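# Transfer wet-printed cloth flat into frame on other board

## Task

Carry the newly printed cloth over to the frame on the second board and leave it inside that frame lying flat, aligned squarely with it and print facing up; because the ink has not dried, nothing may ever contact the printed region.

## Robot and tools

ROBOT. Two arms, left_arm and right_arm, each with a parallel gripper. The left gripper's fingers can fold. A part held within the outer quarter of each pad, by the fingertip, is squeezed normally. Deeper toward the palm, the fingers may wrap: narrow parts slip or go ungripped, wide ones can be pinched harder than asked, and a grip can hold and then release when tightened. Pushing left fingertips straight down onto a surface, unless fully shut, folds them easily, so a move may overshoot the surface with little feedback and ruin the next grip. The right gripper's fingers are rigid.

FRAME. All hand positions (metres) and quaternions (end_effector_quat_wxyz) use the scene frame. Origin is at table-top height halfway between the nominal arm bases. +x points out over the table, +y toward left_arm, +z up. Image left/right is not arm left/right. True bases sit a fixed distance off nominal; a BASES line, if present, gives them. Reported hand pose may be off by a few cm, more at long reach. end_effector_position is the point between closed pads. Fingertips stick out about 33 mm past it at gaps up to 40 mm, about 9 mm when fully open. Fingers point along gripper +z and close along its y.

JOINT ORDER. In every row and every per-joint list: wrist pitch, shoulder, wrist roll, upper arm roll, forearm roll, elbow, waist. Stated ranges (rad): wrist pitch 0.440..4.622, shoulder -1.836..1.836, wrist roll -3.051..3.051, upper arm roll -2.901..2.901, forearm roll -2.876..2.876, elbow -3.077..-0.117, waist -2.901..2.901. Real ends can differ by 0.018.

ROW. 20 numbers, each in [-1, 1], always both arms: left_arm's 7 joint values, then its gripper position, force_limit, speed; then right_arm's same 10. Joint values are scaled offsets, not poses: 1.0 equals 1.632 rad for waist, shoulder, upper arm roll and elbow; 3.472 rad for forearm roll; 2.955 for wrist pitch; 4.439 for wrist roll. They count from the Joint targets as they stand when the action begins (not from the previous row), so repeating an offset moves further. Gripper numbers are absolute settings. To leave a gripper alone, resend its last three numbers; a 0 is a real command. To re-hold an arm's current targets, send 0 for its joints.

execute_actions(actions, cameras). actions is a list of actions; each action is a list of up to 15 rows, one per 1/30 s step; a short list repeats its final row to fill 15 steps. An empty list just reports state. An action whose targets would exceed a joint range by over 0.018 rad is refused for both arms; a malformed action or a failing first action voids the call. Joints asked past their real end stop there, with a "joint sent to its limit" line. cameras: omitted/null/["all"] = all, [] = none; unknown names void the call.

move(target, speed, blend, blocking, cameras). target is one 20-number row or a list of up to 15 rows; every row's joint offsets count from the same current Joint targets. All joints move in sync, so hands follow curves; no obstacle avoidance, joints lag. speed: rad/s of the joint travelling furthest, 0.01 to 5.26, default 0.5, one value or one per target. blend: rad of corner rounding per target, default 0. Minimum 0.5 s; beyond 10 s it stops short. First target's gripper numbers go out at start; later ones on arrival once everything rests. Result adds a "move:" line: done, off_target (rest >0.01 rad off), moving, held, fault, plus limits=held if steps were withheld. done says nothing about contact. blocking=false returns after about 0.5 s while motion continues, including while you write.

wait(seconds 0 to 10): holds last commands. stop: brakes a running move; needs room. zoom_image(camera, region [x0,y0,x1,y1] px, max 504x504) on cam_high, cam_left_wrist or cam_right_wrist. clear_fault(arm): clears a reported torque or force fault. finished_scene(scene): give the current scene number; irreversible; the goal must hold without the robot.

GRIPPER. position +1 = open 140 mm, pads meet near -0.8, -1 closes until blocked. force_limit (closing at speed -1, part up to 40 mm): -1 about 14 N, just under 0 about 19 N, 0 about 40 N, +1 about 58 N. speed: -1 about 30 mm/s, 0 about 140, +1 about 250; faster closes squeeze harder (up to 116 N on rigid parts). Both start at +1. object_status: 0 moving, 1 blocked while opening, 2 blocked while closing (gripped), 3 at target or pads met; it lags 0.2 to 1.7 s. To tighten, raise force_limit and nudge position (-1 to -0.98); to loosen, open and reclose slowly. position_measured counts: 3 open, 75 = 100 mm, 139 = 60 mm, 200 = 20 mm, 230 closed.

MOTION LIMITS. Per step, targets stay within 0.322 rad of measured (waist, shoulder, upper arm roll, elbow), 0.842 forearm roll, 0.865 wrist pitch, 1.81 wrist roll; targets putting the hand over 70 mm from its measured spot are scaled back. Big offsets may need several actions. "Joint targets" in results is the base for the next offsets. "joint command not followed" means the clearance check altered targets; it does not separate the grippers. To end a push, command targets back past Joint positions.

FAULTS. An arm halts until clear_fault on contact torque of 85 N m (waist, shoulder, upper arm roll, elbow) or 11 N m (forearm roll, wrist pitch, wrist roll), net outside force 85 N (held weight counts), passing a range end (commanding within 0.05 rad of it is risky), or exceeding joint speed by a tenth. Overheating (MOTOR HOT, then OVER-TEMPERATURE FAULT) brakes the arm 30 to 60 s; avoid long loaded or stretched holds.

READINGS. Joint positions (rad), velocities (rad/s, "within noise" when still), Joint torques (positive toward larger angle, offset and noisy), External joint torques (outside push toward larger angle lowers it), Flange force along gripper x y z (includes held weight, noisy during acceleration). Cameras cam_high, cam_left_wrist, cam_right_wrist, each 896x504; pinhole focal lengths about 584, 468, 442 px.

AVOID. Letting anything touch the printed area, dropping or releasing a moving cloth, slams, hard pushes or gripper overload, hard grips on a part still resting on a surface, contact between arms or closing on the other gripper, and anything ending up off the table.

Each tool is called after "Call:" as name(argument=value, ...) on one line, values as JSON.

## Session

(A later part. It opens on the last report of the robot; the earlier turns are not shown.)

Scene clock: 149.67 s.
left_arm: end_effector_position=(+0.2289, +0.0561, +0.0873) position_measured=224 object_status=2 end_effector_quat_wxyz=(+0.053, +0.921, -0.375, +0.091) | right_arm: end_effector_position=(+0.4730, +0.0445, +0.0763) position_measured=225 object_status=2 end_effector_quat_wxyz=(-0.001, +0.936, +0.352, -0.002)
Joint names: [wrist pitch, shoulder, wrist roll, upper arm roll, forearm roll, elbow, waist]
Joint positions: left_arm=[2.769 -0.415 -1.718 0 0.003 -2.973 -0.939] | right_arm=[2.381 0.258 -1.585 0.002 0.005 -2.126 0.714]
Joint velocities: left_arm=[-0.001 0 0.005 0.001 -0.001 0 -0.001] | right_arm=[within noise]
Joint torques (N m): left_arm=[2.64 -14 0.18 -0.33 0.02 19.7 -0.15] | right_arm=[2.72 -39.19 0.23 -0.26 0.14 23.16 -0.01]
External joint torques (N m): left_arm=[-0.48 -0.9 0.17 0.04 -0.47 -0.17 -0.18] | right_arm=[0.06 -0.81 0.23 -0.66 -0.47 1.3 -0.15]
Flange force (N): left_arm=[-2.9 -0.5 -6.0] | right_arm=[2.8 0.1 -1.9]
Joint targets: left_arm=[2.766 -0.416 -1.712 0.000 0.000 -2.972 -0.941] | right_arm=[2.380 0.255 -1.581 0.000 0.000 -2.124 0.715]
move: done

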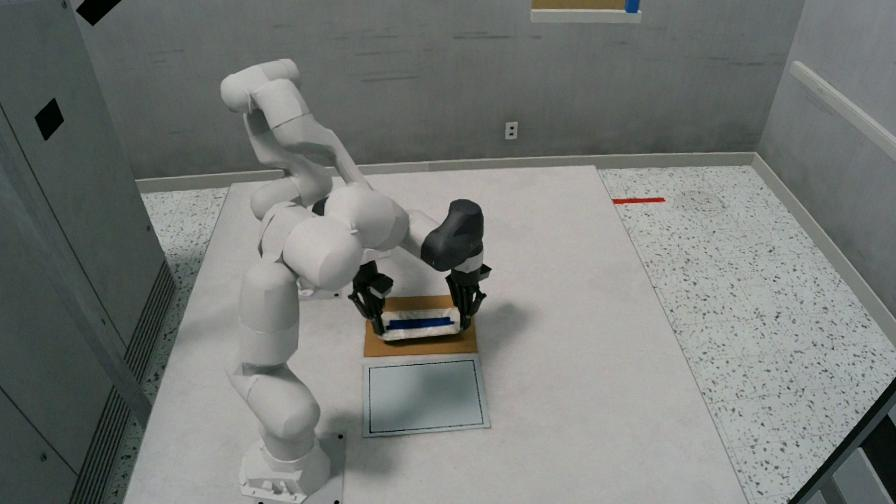

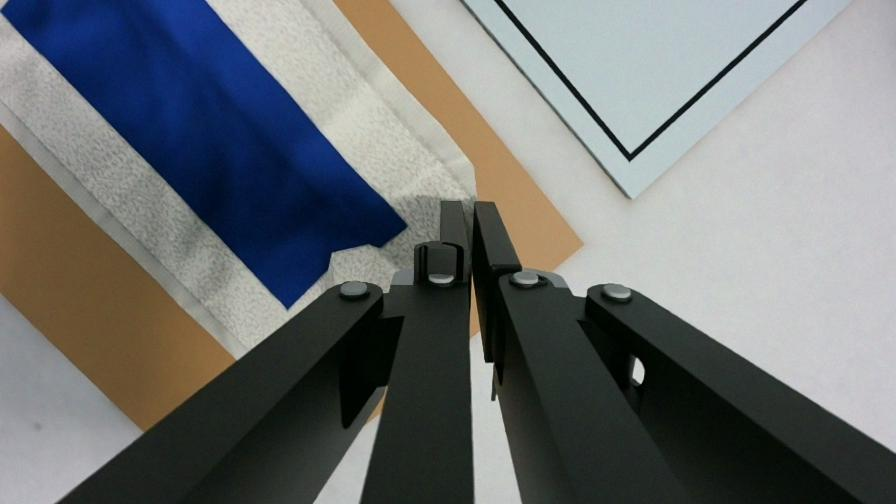

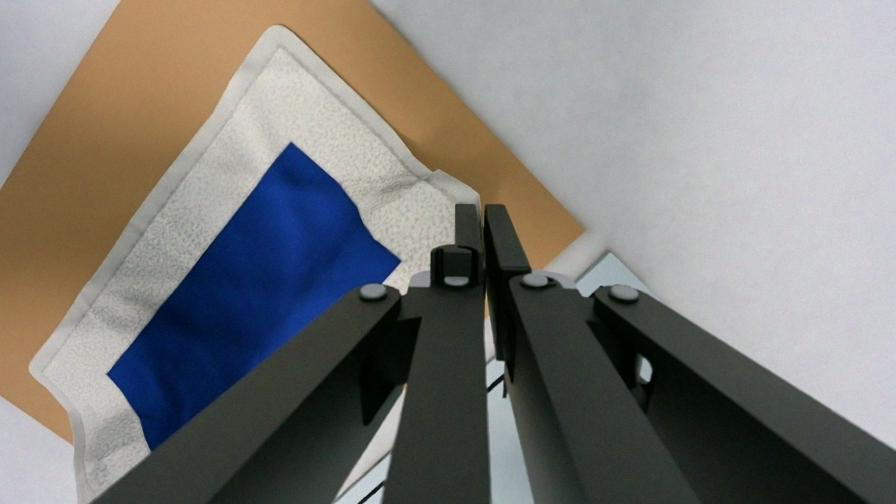

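Call:
move(target=[[0.00518,0.14434,-0.03317,0,0,0.13496,-0.07366,-1,-1,-1,0.01936,-0.08437,-0.03353,0,0,-0.11942,-0.07412,-1,-1,-1],[-0.00866,0.27499,-0.05869,0,0,0.29068,-0.12656,-1,-1,-1,0.03117,-0.15542,-0.07322,0,0,-0.21185,-0.16515,-1,-1,-1]], speed=0.13, blend=0.05)

Call:
zoom_image(camera="cam_right_wrist", region=[0, 0, 500, 504])

Call:
zoom_image(camera="cam_left_wrist", region=[0, 0, 500, 504])

Call:
zoom_image(camera="cam_high", region=[340, 280, 520, 450])

Scene clock: 191.97 s.
left_arm: end_effector_position=(+0.2278, -0.1224, +0.0865) position_measured=224 object_status=2 end_effector_quat_wxyz=(+0.073, +0.928, -0.356, +0.077) | right_arm: end_effector_position=(+0.4672, -0.1252, +0.0792) position_measured=225 object_status=2 end_effector_quat_wxyz=(-0.001, +0.927, +0.375, -0.003)
Joint names: [wrist pitch, shoulder, wrist roll, upper arm roll, forearm roll, elbow, waist]
Joint positions: left_arm=[2.743 0.031 -1.966 0 0.003 -2.499 -1.146] | right_arm=[2.468 0.005 -1.901 0.001 0.005 -2.469 0.447]
Joint velocities: left_arm=[-0.001 0 -0.004 0 0 0.001 0.001] | right_arm=[0.001 -0.001 -0.006 0.001 0 0.001 0]
Joint torques (N m): left_arm=[2.66 -28.92 -0.17 -0.2 0.11 20.25 -0.34] | right_arm=[3.32 -29.96 -0.09 -0.27 0.21 21.46 -1.11]
External joint torques (N m): left_arm=[-0.43 0.07 -0.19 -0.3 -0.41 0.07 -0.41] | right_arm=[0.69 -1.24 -0.09 -0.2 -0.35 0.77 -1.03]
Flange force (N): left_arm=[0.6 1.1 -0.9] | right_arm=[-1.6 1.0 -1.2]
Joint targets: left_arm=[2.740 0.033 -1.972 0.000 0.000 -2.498 -1.148] | right_arm=[2.472 0.002 -1.906 0.000 0.000 -2.470 0.445]
move: done

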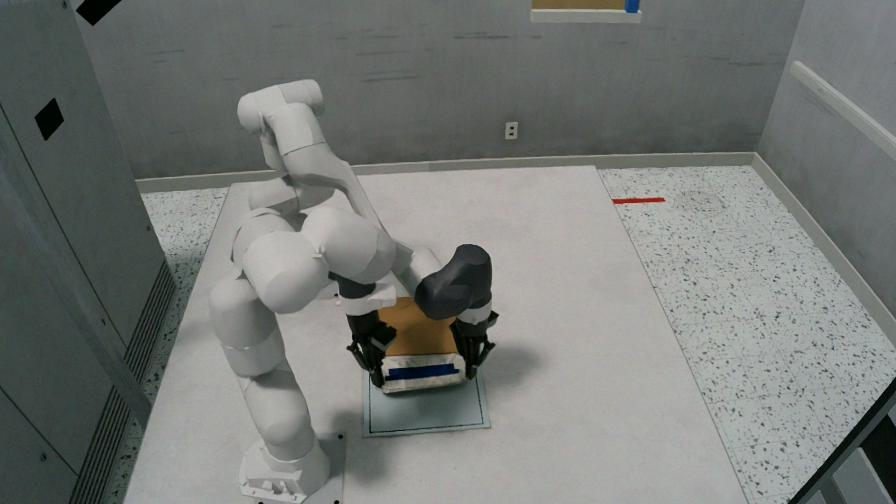

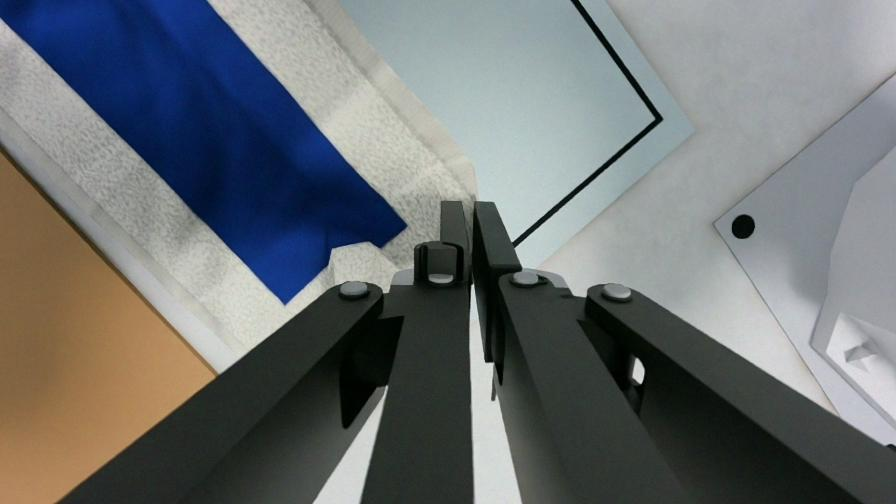

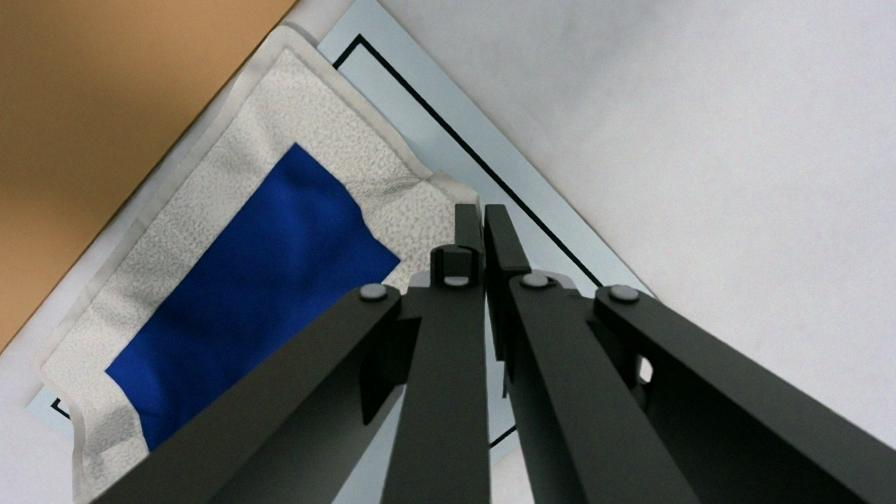

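Scaled by 1.000.

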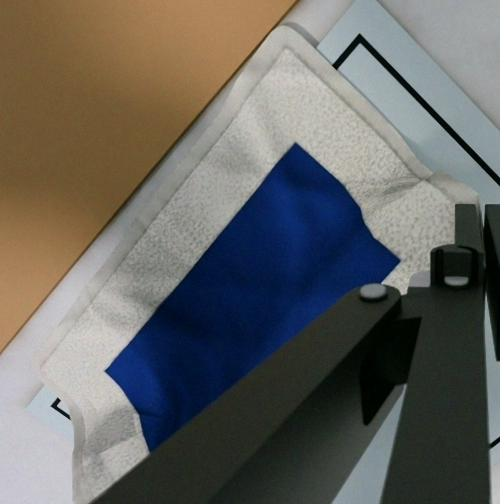

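Scaled by 1.000.

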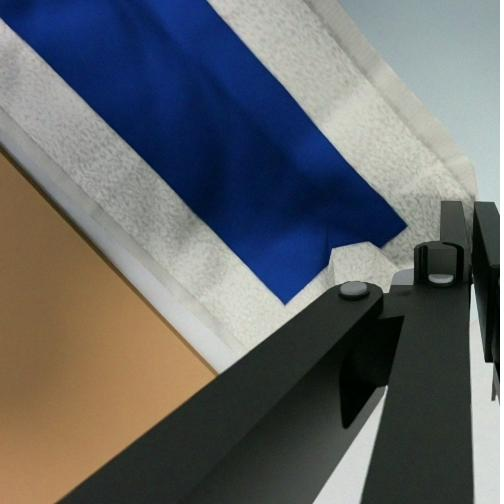

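Scaled by 2.800.

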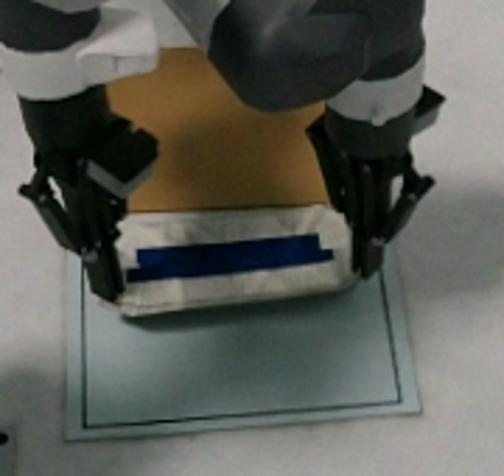

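Call:
move(target=[[0.01133,0.0968,-0.00722,0,0,0.07629,-0.01963,-1,-1,-1,0.03215,0.01669,-0.01868,0,0,-0.04153,-0.05082,-1,-1,-1],[0.00962,0.16115,-0.01247,0,0,0.14373,-0.03391,-1,-1,-1,0.05331,0.03066,-0.03449,0,0,-0.06586,-0.09382,-1,-1,-1]], speed=0.1, blend=0.03)

Call:
zoom_image(camera="cam_right_wrist", region=[0, 0, 500, 504])

Call:
zoom_image(camera="cam_left_wrist", region=[0, 0, 500, 504])

Call:
zoom_image(camera="cam_high", region=[340, 280, 520, 450])

Scene clock: 209.70 s.
left_arm: end_effector_position=(+0.2277, -0.1995, +0.0436) position_measured=224 object_status=2 end_effector_quat_wxyz=(+0.077, +0.929, -0.356, +0.073) | right_arm: end_effector_position=(+0.4682, -0.2003, +0.0325) position_measured=225 object_status=2 end_effector_quat_wxyz=(-0.001, +0.927, +0.374, -0.001)
Joint names: [wrist pitch, shoulder, wrist roll, upper arm roll, forearm roll, elbow, waist]
Joint positions: left_arm=[2.771 0.294 -2.022 0 0.003 -2.264 -1.201] | right_arm=[2.625 0.049 -2.054 0.001 0.005 -2.577 0.294]
Joint velocities: left_arm=[within noise] | right_arm=[0.001 0 -0.006 0 0.001 -0.002 0]
Joint torques (N m): left_arm=[2.72 -37.3 -0.21 -0.22 0.1 19.76 -0.51] | right_arm=[3.39 -28.05 -0.05 -0.1 0.15 19.44 -1.05]
External joint torques (N m): left_arm=[-0.4 0.16 -0.23 -0.62 -0.4 -0.18 -0.62] | right_arm=[0.76 -0.05 -0.05 -0.21 -0.3 1 -1.11]
Flange force (N): left_arm=[-0.2 1.3 -0.5] | right_arm=[1.4 2.6 1.9]
Joint targets: left_arm=[2.768 0.296 -2.028 0.000 0.000 -2.263 -1.203] | right_arm=[2.629 0.052 -2.059 0.000 0.000 -2.578 0.292]
move: done

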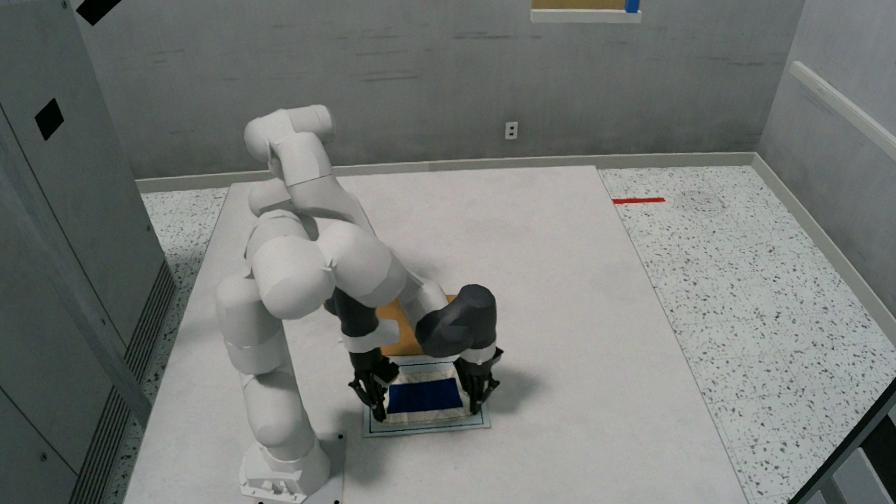

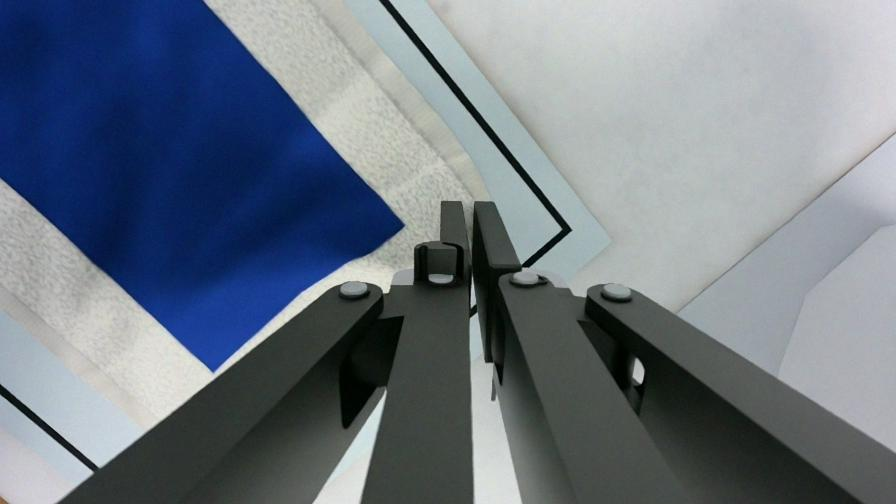

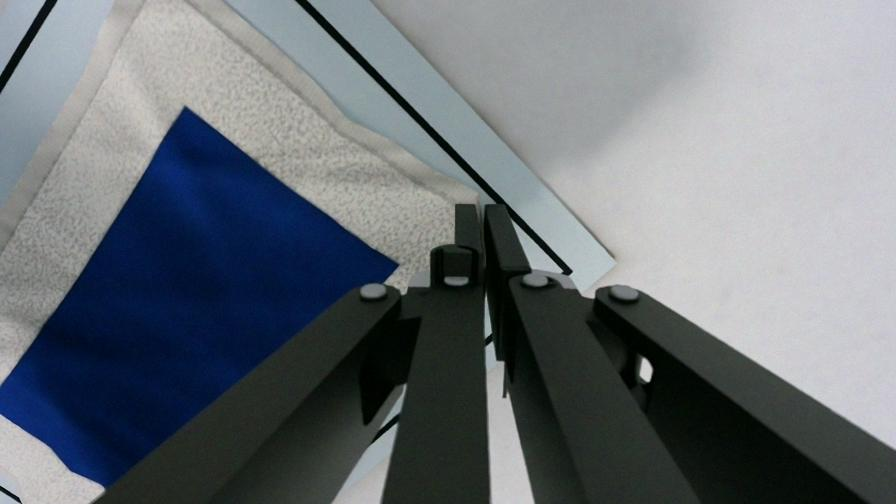

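Scaled by 1.000.

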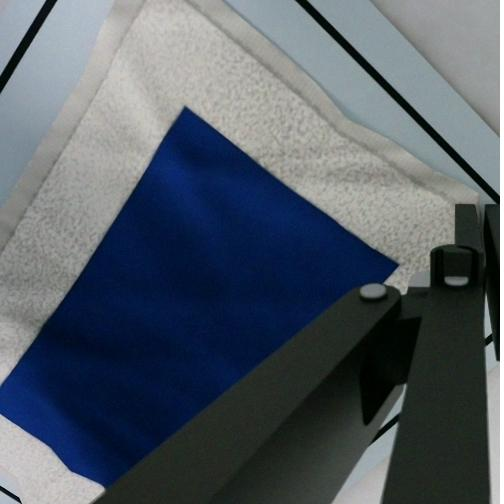

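Scaled by 1.000.

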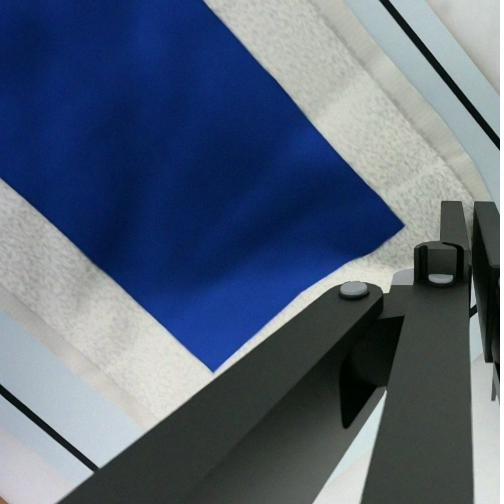

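Scaled by 2.800.

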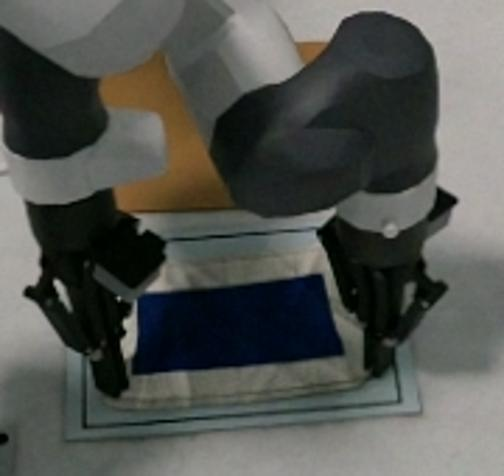

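Call:
move(target=[[0.0014,0.0026,0,0,0,0,0,-1,-1,-1,0.00198,0.00339,0,0,0,-0.0002,0,-1,-1,-1],[0.0014,0.0026,0,0,0,0,0,-0.6,-1,-1,0.00198,0.00339,0,0,0,-0.0002,0,-0.6,-1,-1]], speed=0.05)

Scene clock: 224.40 s.
left_arm: end_effector_position=(+0.2270, -0.1990, +0.0412) position_measured=205 object_status=0 end_effector_quat_wxyz=(+0.076, +0.929, -0.356, +0.072) | right_arm: end_effector_position=(+0.4691, -0.2002, +0.0309) position_measured=205 object_status=0 end_effector_quat_wxyz=(-0.001, +0.927, +0.375, +0.001)
Joint names: [wrist pitch, shoulder, wrist roll, upper arm roll, forearm roll, elbow, waist]
Joint positions: left_arm=[2.772 0.299 -2.022 0 0.003 -2.264 -1.202] | right_arm=[2.633 0.054 -2.056 0.001 0.004 -2.577 0.294]
Joint velocities: within noise
Joint torques (N m): left_arm=[3.2 -37.54 -0.19 0.42 0.1 19.69 0.04] | right_arm=[3.06 -27.89 -0.03 -0.05 0.15 19.1 -0.89]
External joint torques (N m): left_arm=[0.11 -0.17 -0.2 0.2 -0.41 -0.06 0.14] | right_arm=[0.43 0.26 -0.03 -0.11 -0.3 0.75 -0.9]
Flange force (N): left_arm=[-0.6 -0.4 -0.3] | right_arm=[1.8 2.3 1.8]
Joint targets: left_arm=[2.773 0.300 -2.028 0.000 0.000 -2.263 -1.203] | right_arm=[2.635 0.057 -2.059 0.000 0.000 -2.578 0.292]
move: done

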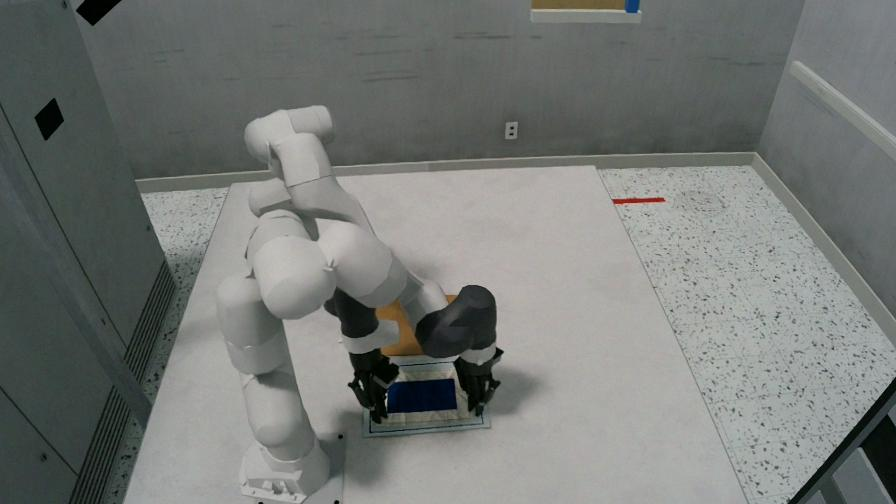

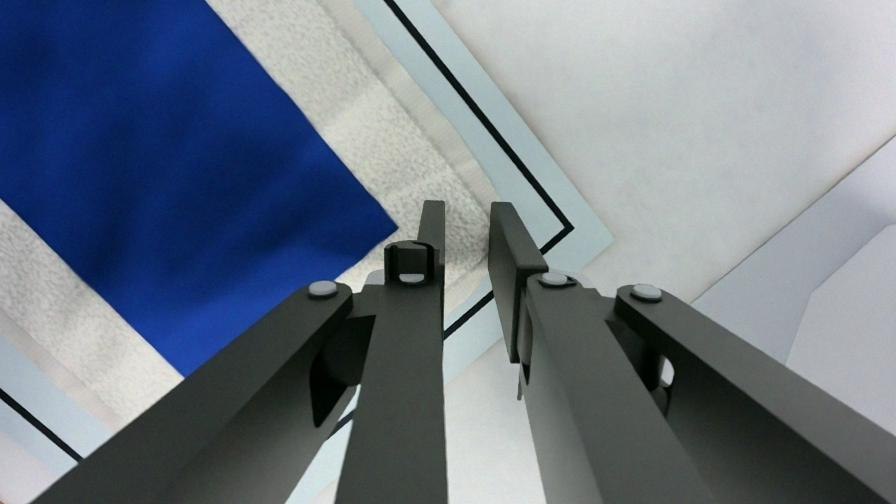

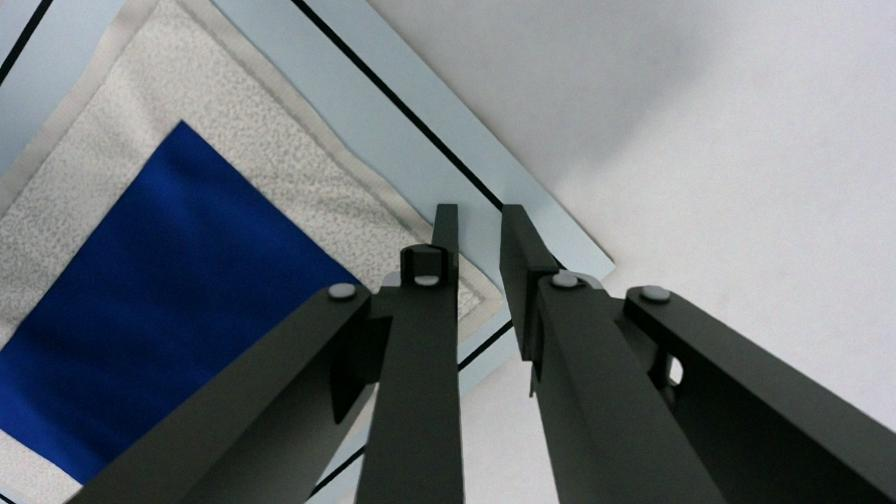

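Call:
move(target=[-0.03435,-0.05686,0,0,0,0.00536,0,-0.6,-1,-1,-0.04602,-0.07339,0,0,0,0.00994,0,-0.6,-1,-1], speed=0.08)

Call:
zoom_image(camera="cam_right_wrist", region=[200, 0, 700, 504])

Call:
zoom_image(camera="cam_high", region=[350, 340, 500, 440])

Scene clock: 230.57 s.
left_arm: end_effector_position=(+0.2270, -0.1990, +0.0843) position_measured=205 object_status=3 end_effector_quat_wxyz=(+0.076, +0.929, -0.356, +0.072) | right_arm: end_effector_position=(+0.4679, -0.2005, +0.0757) position_measured=205 object_status=3 end_effector_quat_wxyz=(-0.001, +0.927, +0.375, +0.000)
Joint names: [wrist pitch, shoulder, wrist roll, upper arm roll, forearm roll, elbow, waist]
Joint positions: left_arm=[2.673 0.209 -2.023 0 0.003 -2.256 -1.202] | right_arm=[2.502 -0.06 -2.056 0.001 0.004 -2.563 0.294]
Joint velocities: left_arm=[-0.003 -0.001 0 0 -0.001 0 0] | right_arm=[-0.004 0 0 -0.001 0.001 -0.002 0]
Joint torques (N m): left_arm=[2.86 -37.48 -0.25 0.34 0.19 21.14 0.07] | right_arm=[2.48 -27.03 -0.09 -0.23 0.27 21.31 -0.79]
External joint torques (N m): left_arm=[-0.25 -1.43 -0.27 0 -0.38 -0.07 -0.08] | right_arm=[-0.16 -0.97 -0.09 -0.19 -0.28 0.95 -0.81]
Flange force (N): left_arm=[-2.6 -0.8 -4.0] | right_arm=[-0.1 1.4 -3.3]
Joint targets: left_arm=[2.671 0.207 -2.028 0.000 0.000 -2.254 -1.203] | right_arm=[2.499 -0.063 -2.059 0.000 0.000 -2.562 0.292]
move: done

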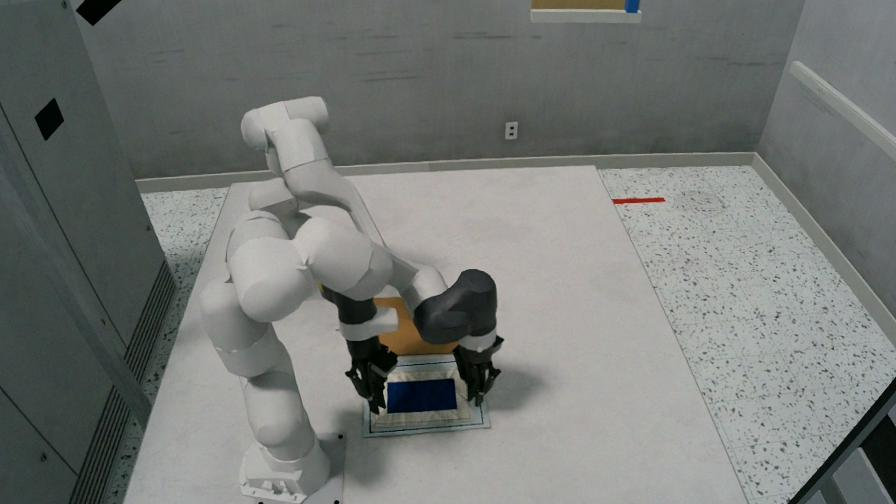

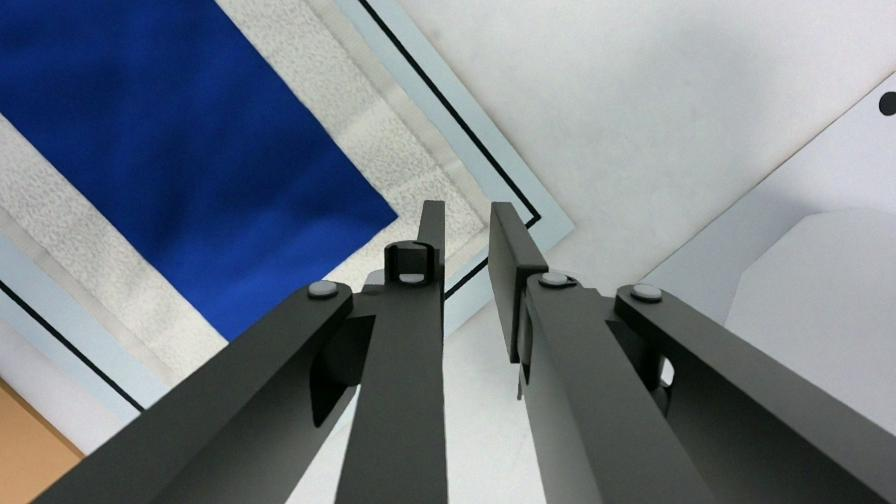

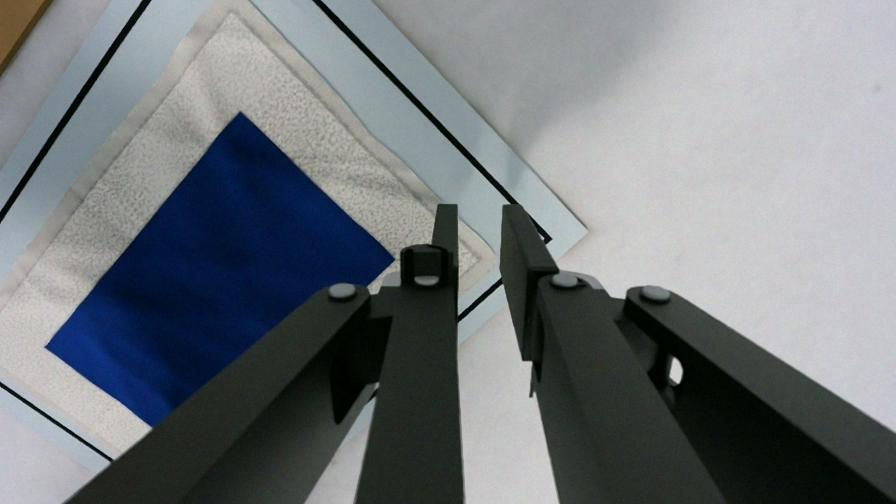

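Scaled by 1.000.

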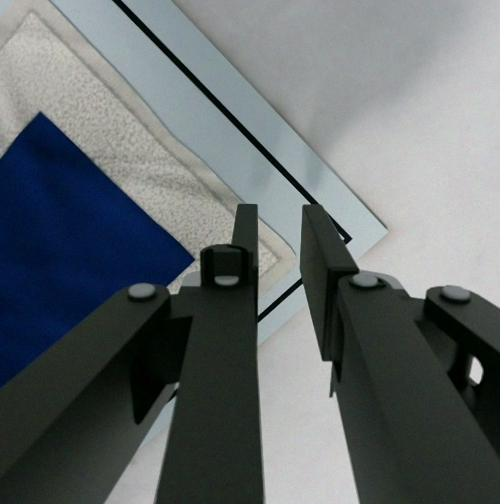

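Scaled by 3.360.

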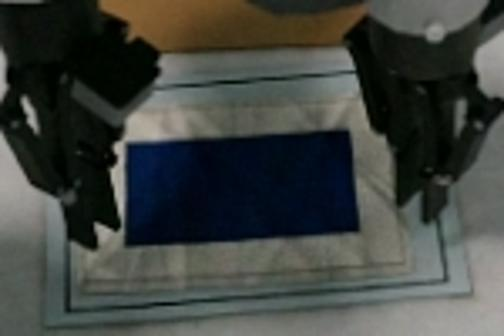

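Call:
move(target=[0,-0.15,0,0,0,0,0,-1,-1,-1,0.01356,0.10207,0.06074,0,0,0.07753,0.16522,-1,-1,-1], speed=0.2)

Call:
zoom_image(camera="cam_left_wrist", region=[0, 0, 500, 400])

Call:
zoom_image(camera="cam_high", region=[350, 340, 500, 440])

Scene clock: 248.13 s.
left_arm: end_effector_position=(+0.2374, -0.2242, +0.1646) position_measured=230 object_status=3 end_effector_quat_wxyz=(+0.122, +0.921, -0.352, +0.116) | right_arm: end_effector_position=(+0.4669, -0.1480, +0.0669) position_measured=230 object_status=3 end_effector_quat_wxyz=(-0.001, +0.920, +0.393, -0.002)
Joint names: [wrist pitch, shoulder, wrist roll, upper arm roll, forearm roll, elbow, waist]
Joint positions: left_arm=[2.672 0.079 -2.023 0 0.003 -2.254 -1.202] | right_arm=[2.512 0.006 -1.984 0.001 0.004 -2.51 0.403]
Joint velocities: within noise
Joint torques (N m): left_arm=[3.14 -34.28 -0.2 0.21 0.29 22.84 0.11] | right_arm=[2.71 -29.28 -0.05 -0.33 0.49 20.63 -0.83]
External joint torques (N m): left_arm=[-0.16 -1.07 -0.22 0.02 -0.36 0.1 0] | right_arm=[0.07 -1.06 -0.05 -0.32 -0.05 0.5 -0.81]
Flange force (N): left_arm=[-1.4 -0.5 -2.9] | right_arm=[-1.6 0.8 -2.5]
Joint targets: left_arm=[2.671 0.079 -2.028 0.000 0.000 -2.254 -1.203] | right_arm=[2.511 0.003 -1.987 -0.001 0.004 -2.511 0.401]
move: held (right_arm; a check stopped the path), off_target (left_arm; braked when a check withheld steps of right_arm); limits=held; left_arm: the shoulder is farthest, 0.117 rad from its target; right_arm: the wrist roll is farthest, 0.195 rad from its target
joint command not followed: on one or more control steps a check withheld the commanded joint targets of the right arm, and it was not sent them on those steps.
cause: the commanded joint targets, or the way to them, would bring a part of the robot too close to another arm (a part of this arm just beyond the forearm roll and a part of the left arm just beyond the wrist pitch, along the way the arms are being sent, or toward where that arm still pushes).

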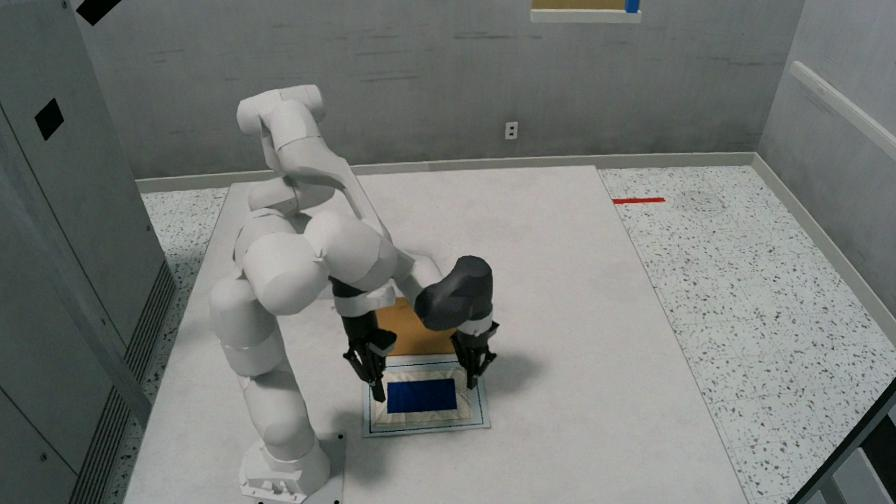

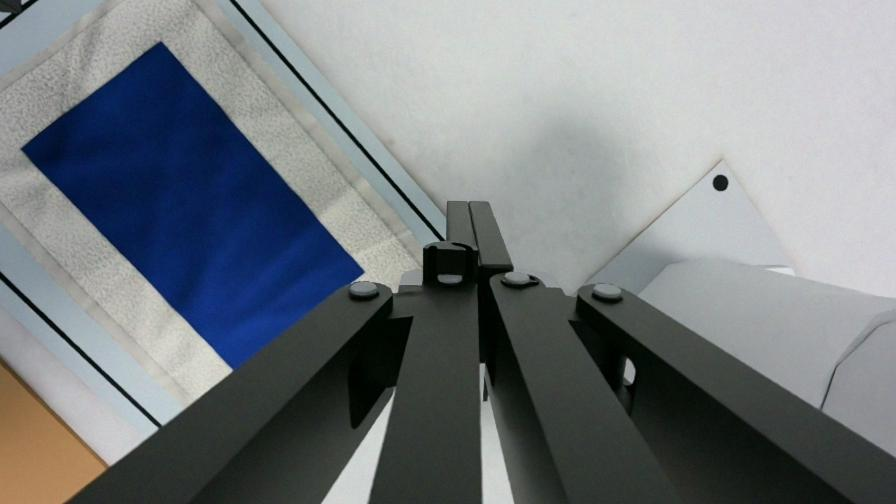

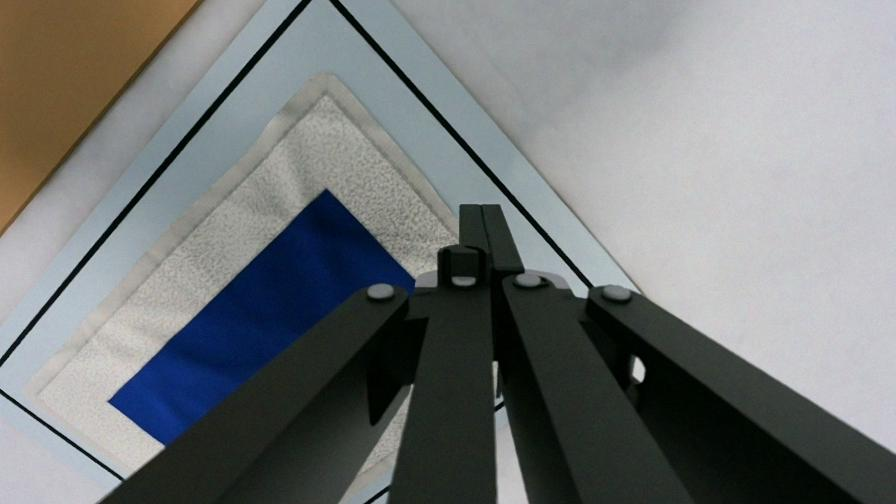

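Scaled by 1.008.

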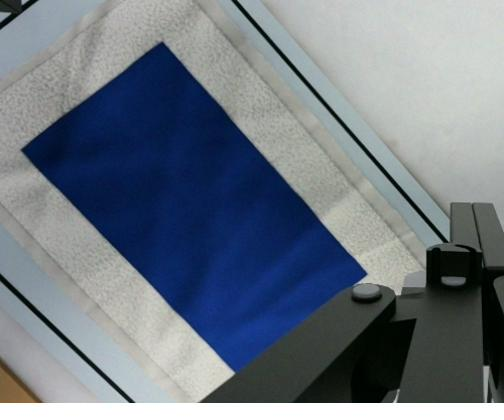

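Scaled by 3.360.

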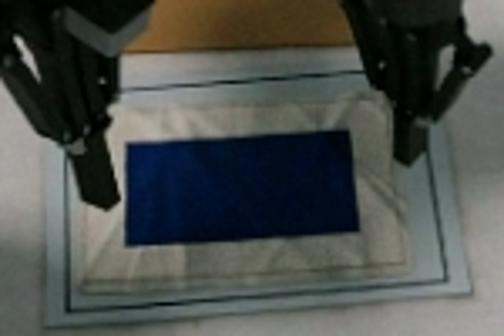

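Call:
move(target=[[0.05824,-0.06661,0.02666,0,0,-0.25074,0.07228,-1,-1,-1,0,0,0,0,0,0,0,-1,-1,-1],[0.05824,-0.06661,0.02666,0,0,-0.25074,0.07228,-1,-1,-1,0.008,0.06937,0.04473,0.0006,-0.00115,0.05672,0.09874,-1,-1,-1]], speed=0.25)

Call:
zoom_image(camera="cam_right_wrist", region=[200, 0, 700, 400])

Call:
zoom_image(camera="cam_left_wrist", region=[200, 0, 700, 400])

Scene clock: 268.57 s.
left_arm: end_effector_position=(+0.2372, -0.2174, +0.1590) position_measured=230 object_status=3 end_effector_quat_wxyz=(+0.119, +0.922, -0.351, +0.113) | right_arm: end_effector_position=(+0.4669, -0.1480, +0.0669) position_measured=230 object_status=3 end_effector_quat_wxyz=(-0.001, +0.920, +0.393, -0.002)
Joint names: [wrist pitch, shoulder, wrist roll, upper arm roll, forearm roll, elbow, waist]
Joint positions: left_arm=[2.676 0.075 -2.023 0.001 0.003 -2.271 -1.198] | right_arm=[2.512 0.006 -1.984 0.001 0.004 -2.51 0.403]
Joint velocities: within noise
Joint torques (N m): left_arm=[3.25 -34.18 -0.05 0.25 0.69 23.06 0.14] | right_arm=[2.71 -29.19 -0.06 -0.27 0.5 20.62 -0.83]
External joint torques (N m): left_arm=[-0.06 -1.15 -0.07 0.08 0.05 0.37 0.05] | right_arm=[0.09 -1.05 -0.06 -0.23 -0.04 0.53 -0.78]
Flange force (N): left_arm=[-0.8 -0.2 -2.8] | right_arm=[-1.4 0.7 -2.4]
Joint targets: left_arm=[2.676 0.074 -2.023 0.000 0.003 -2.270 -1.200] | right_arm=[2.511 0.003 -1.987 -0.001 0.004 -2.511 0.401]
move: held (left_arm; a check stopped the path), off_target (right_arm; braked when a check withheld steps of left_arm); path passed 0 of 2 targets; limits=held; left_arm: the elbow is farthest, 0.392 rad from its target; right_arm: the wrist roll is farthest, 0.196 rad from its target
joint command not followed: on one or more control steps a check withheld the commanded joint targets of the left arm, and it was not sent them on those steps.
cause: the commanded joint targets, or the way to them, would bring a part of the robot too close to another arm (a part of this arm just beyond the wrist roll and a part of the right arm just beyond the forearm roll).

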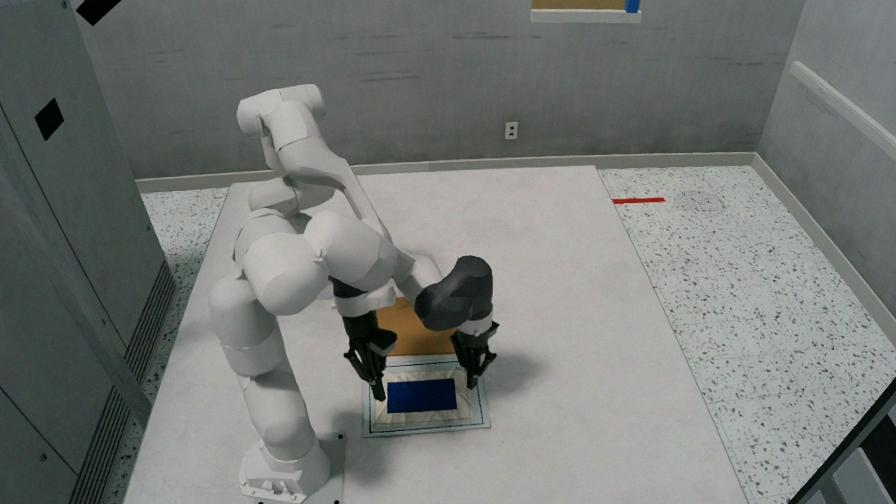

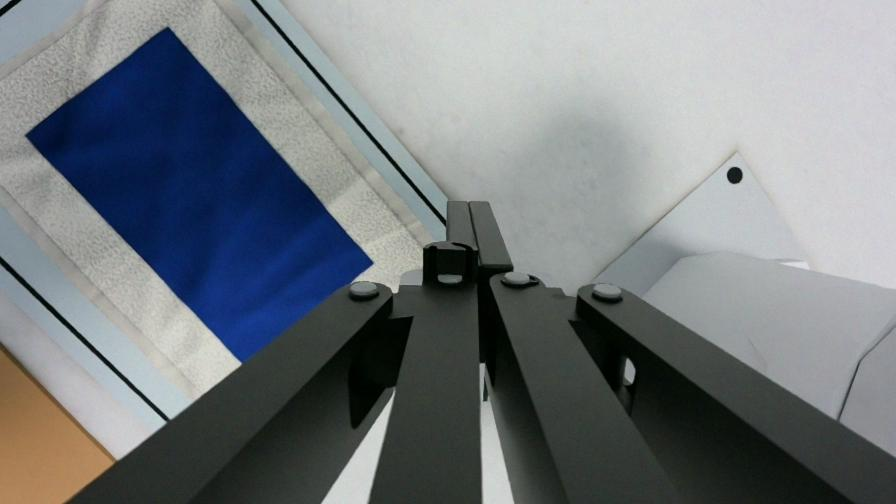

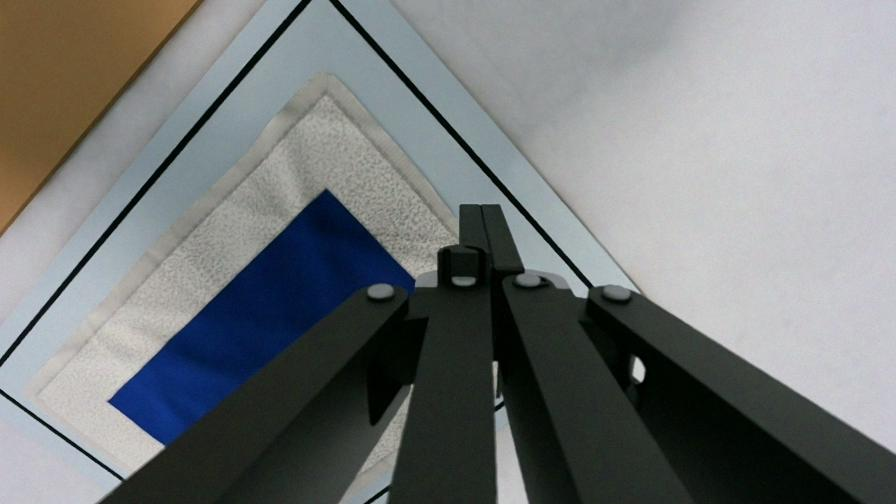

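Scaled by 1.008.

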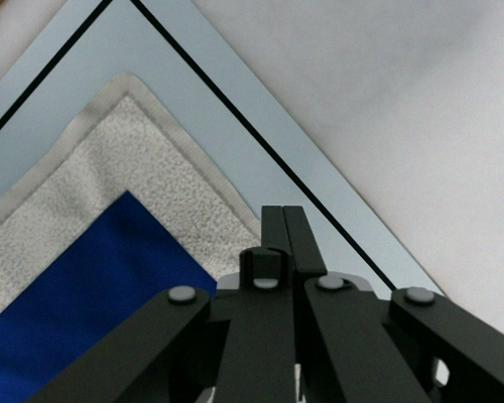

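Scaled by 1.008.

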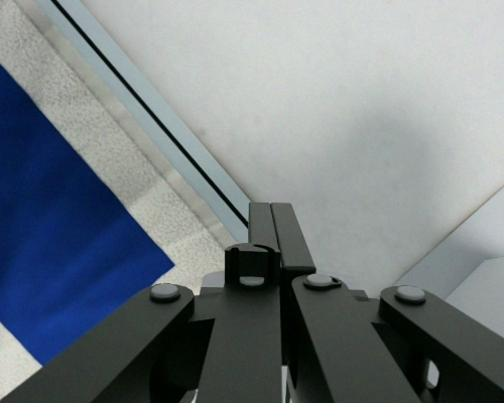

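Call:
move(target=[[0,0,0,0,0,0,0,-1,-1,-1,0,-0.04,0,0,0,0,-0.18,-1,-1,-1],[0.05652,-0.06355,0.02553,0,-0.0009,-0.24094,0.07044,-1,-1,-1,0,-0.04,0,0,0,0,-0.18,-1,-1,-1],[0.05652,-0.06355,0.02553,0,-0.0009,-0.24094,0.07044,-1,-1,-1,0.008,0.06937,0.04473,0.0006,-0.00115,0.05672,0.09874,-1,-1,-1]], speed=0.35, blend=0.02)

Call:
zoom_image(camera="cam_right_wrist", region=[200, 0, 700, 400])

Call:
zoom_image(camera="cam_left_wrist", region=[200, 0, 700, 400])

Scene clock: 276.80 s.
left_arm: end_effector_position=(+0.2320, -0.0644, +0.0620) position_measured=230 object_status=3 end_effector_quat_wxyz=(+0.066, +0.930, -0.352, +0.079) | right_arm: end_effector_position=(+0.4579, -0.0671, +0.0509) position_measured=230 object_status=3 end_effector_quat_wxyz=(-0.001, +0.926, +0.378, -0.001)
Joint names: [wrist pitch, shoulder, wrist roll, upper arm roll, forearm roll, elbow, waist]
Joint positions: left_arm=[2.841 -0.028 -1.914 0.001 0.003 -2.662 -1.086] | right_arm=[2.533 0.114 -1.794 0.002 0.004 -2.42 0.561]
Joint velocities: left_arm=[within noise] | right_arm=[0.001 0.001 0.006 0 0 0 -0.001]
Joint torques (N m): left_arm=[3.34 -26.92 0.12 0.17 0.09 18.52 0.87] | right_arm=[3.06 -31.26 0.24 -0.25 0.25 21.09 0.19]
External joint torques (N m): left_arm=[0.24 -1.4 0.1 0.18 -0.35 -0.15 0.85] | right_arm=[0.42 0.36 0.24 -0.33 -0.27 1.26 0.24]
Flange force (N): left_arm=[-2.6 -2.8 -4.0] | right_arm=[4.8 0.5 1.5]
Joint targets: left_arm=[2.843 -0.029 -1.909 0.000 0.000 -2.663 -1.085] | right_arm=[2.535 0.116 -1.789 0.000 0.000 -2.419 0.563]
move: done

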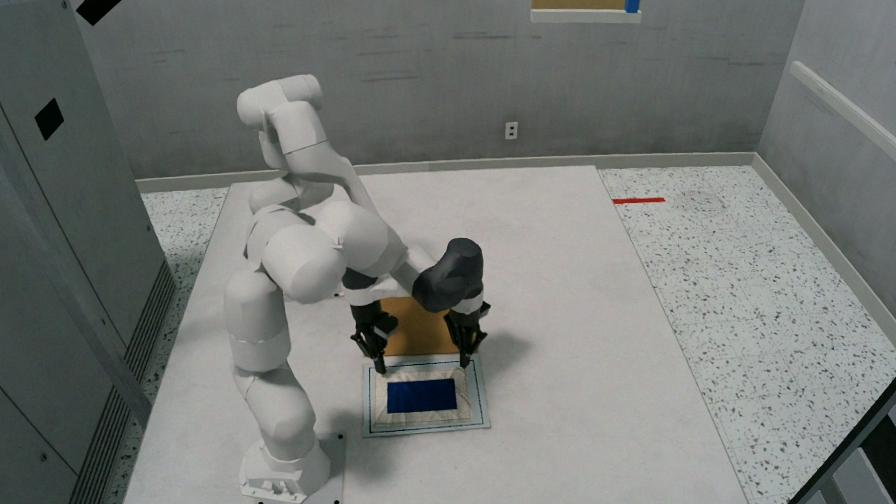

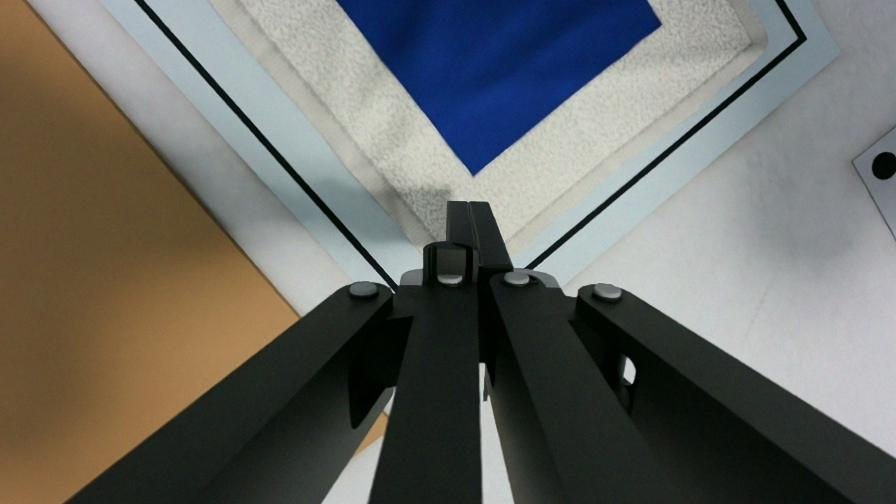

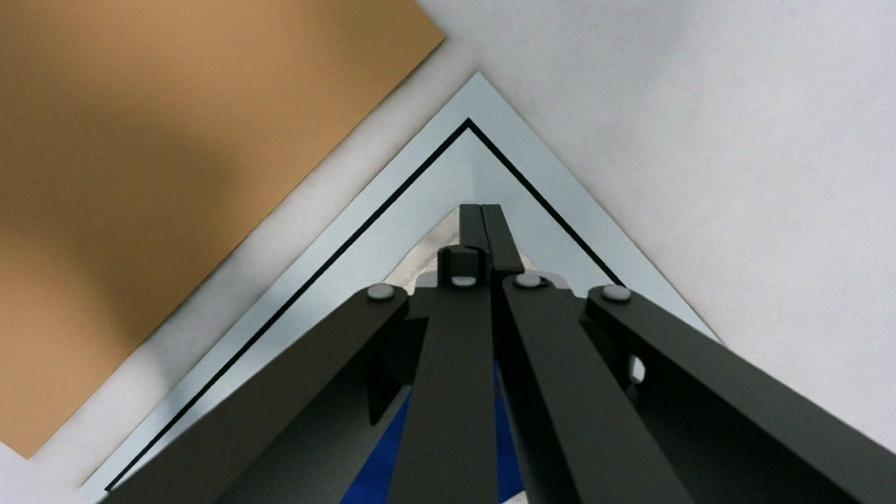

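Scaled by 1.008.

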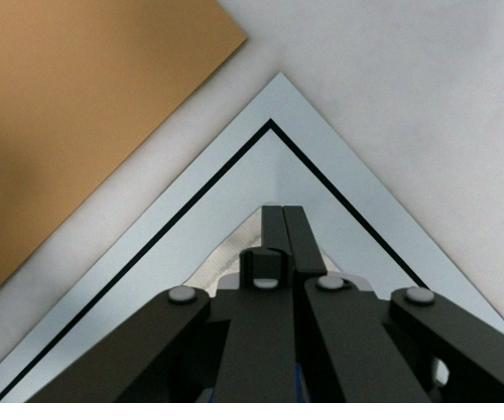

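Scaled by 1.008.

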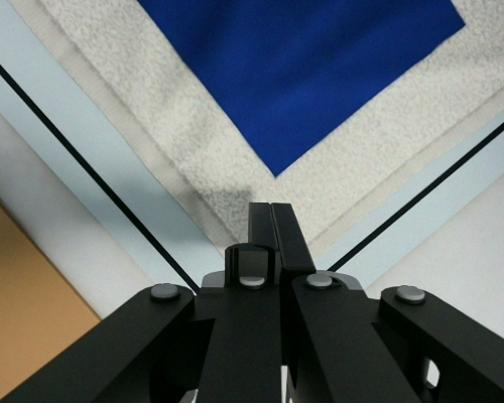

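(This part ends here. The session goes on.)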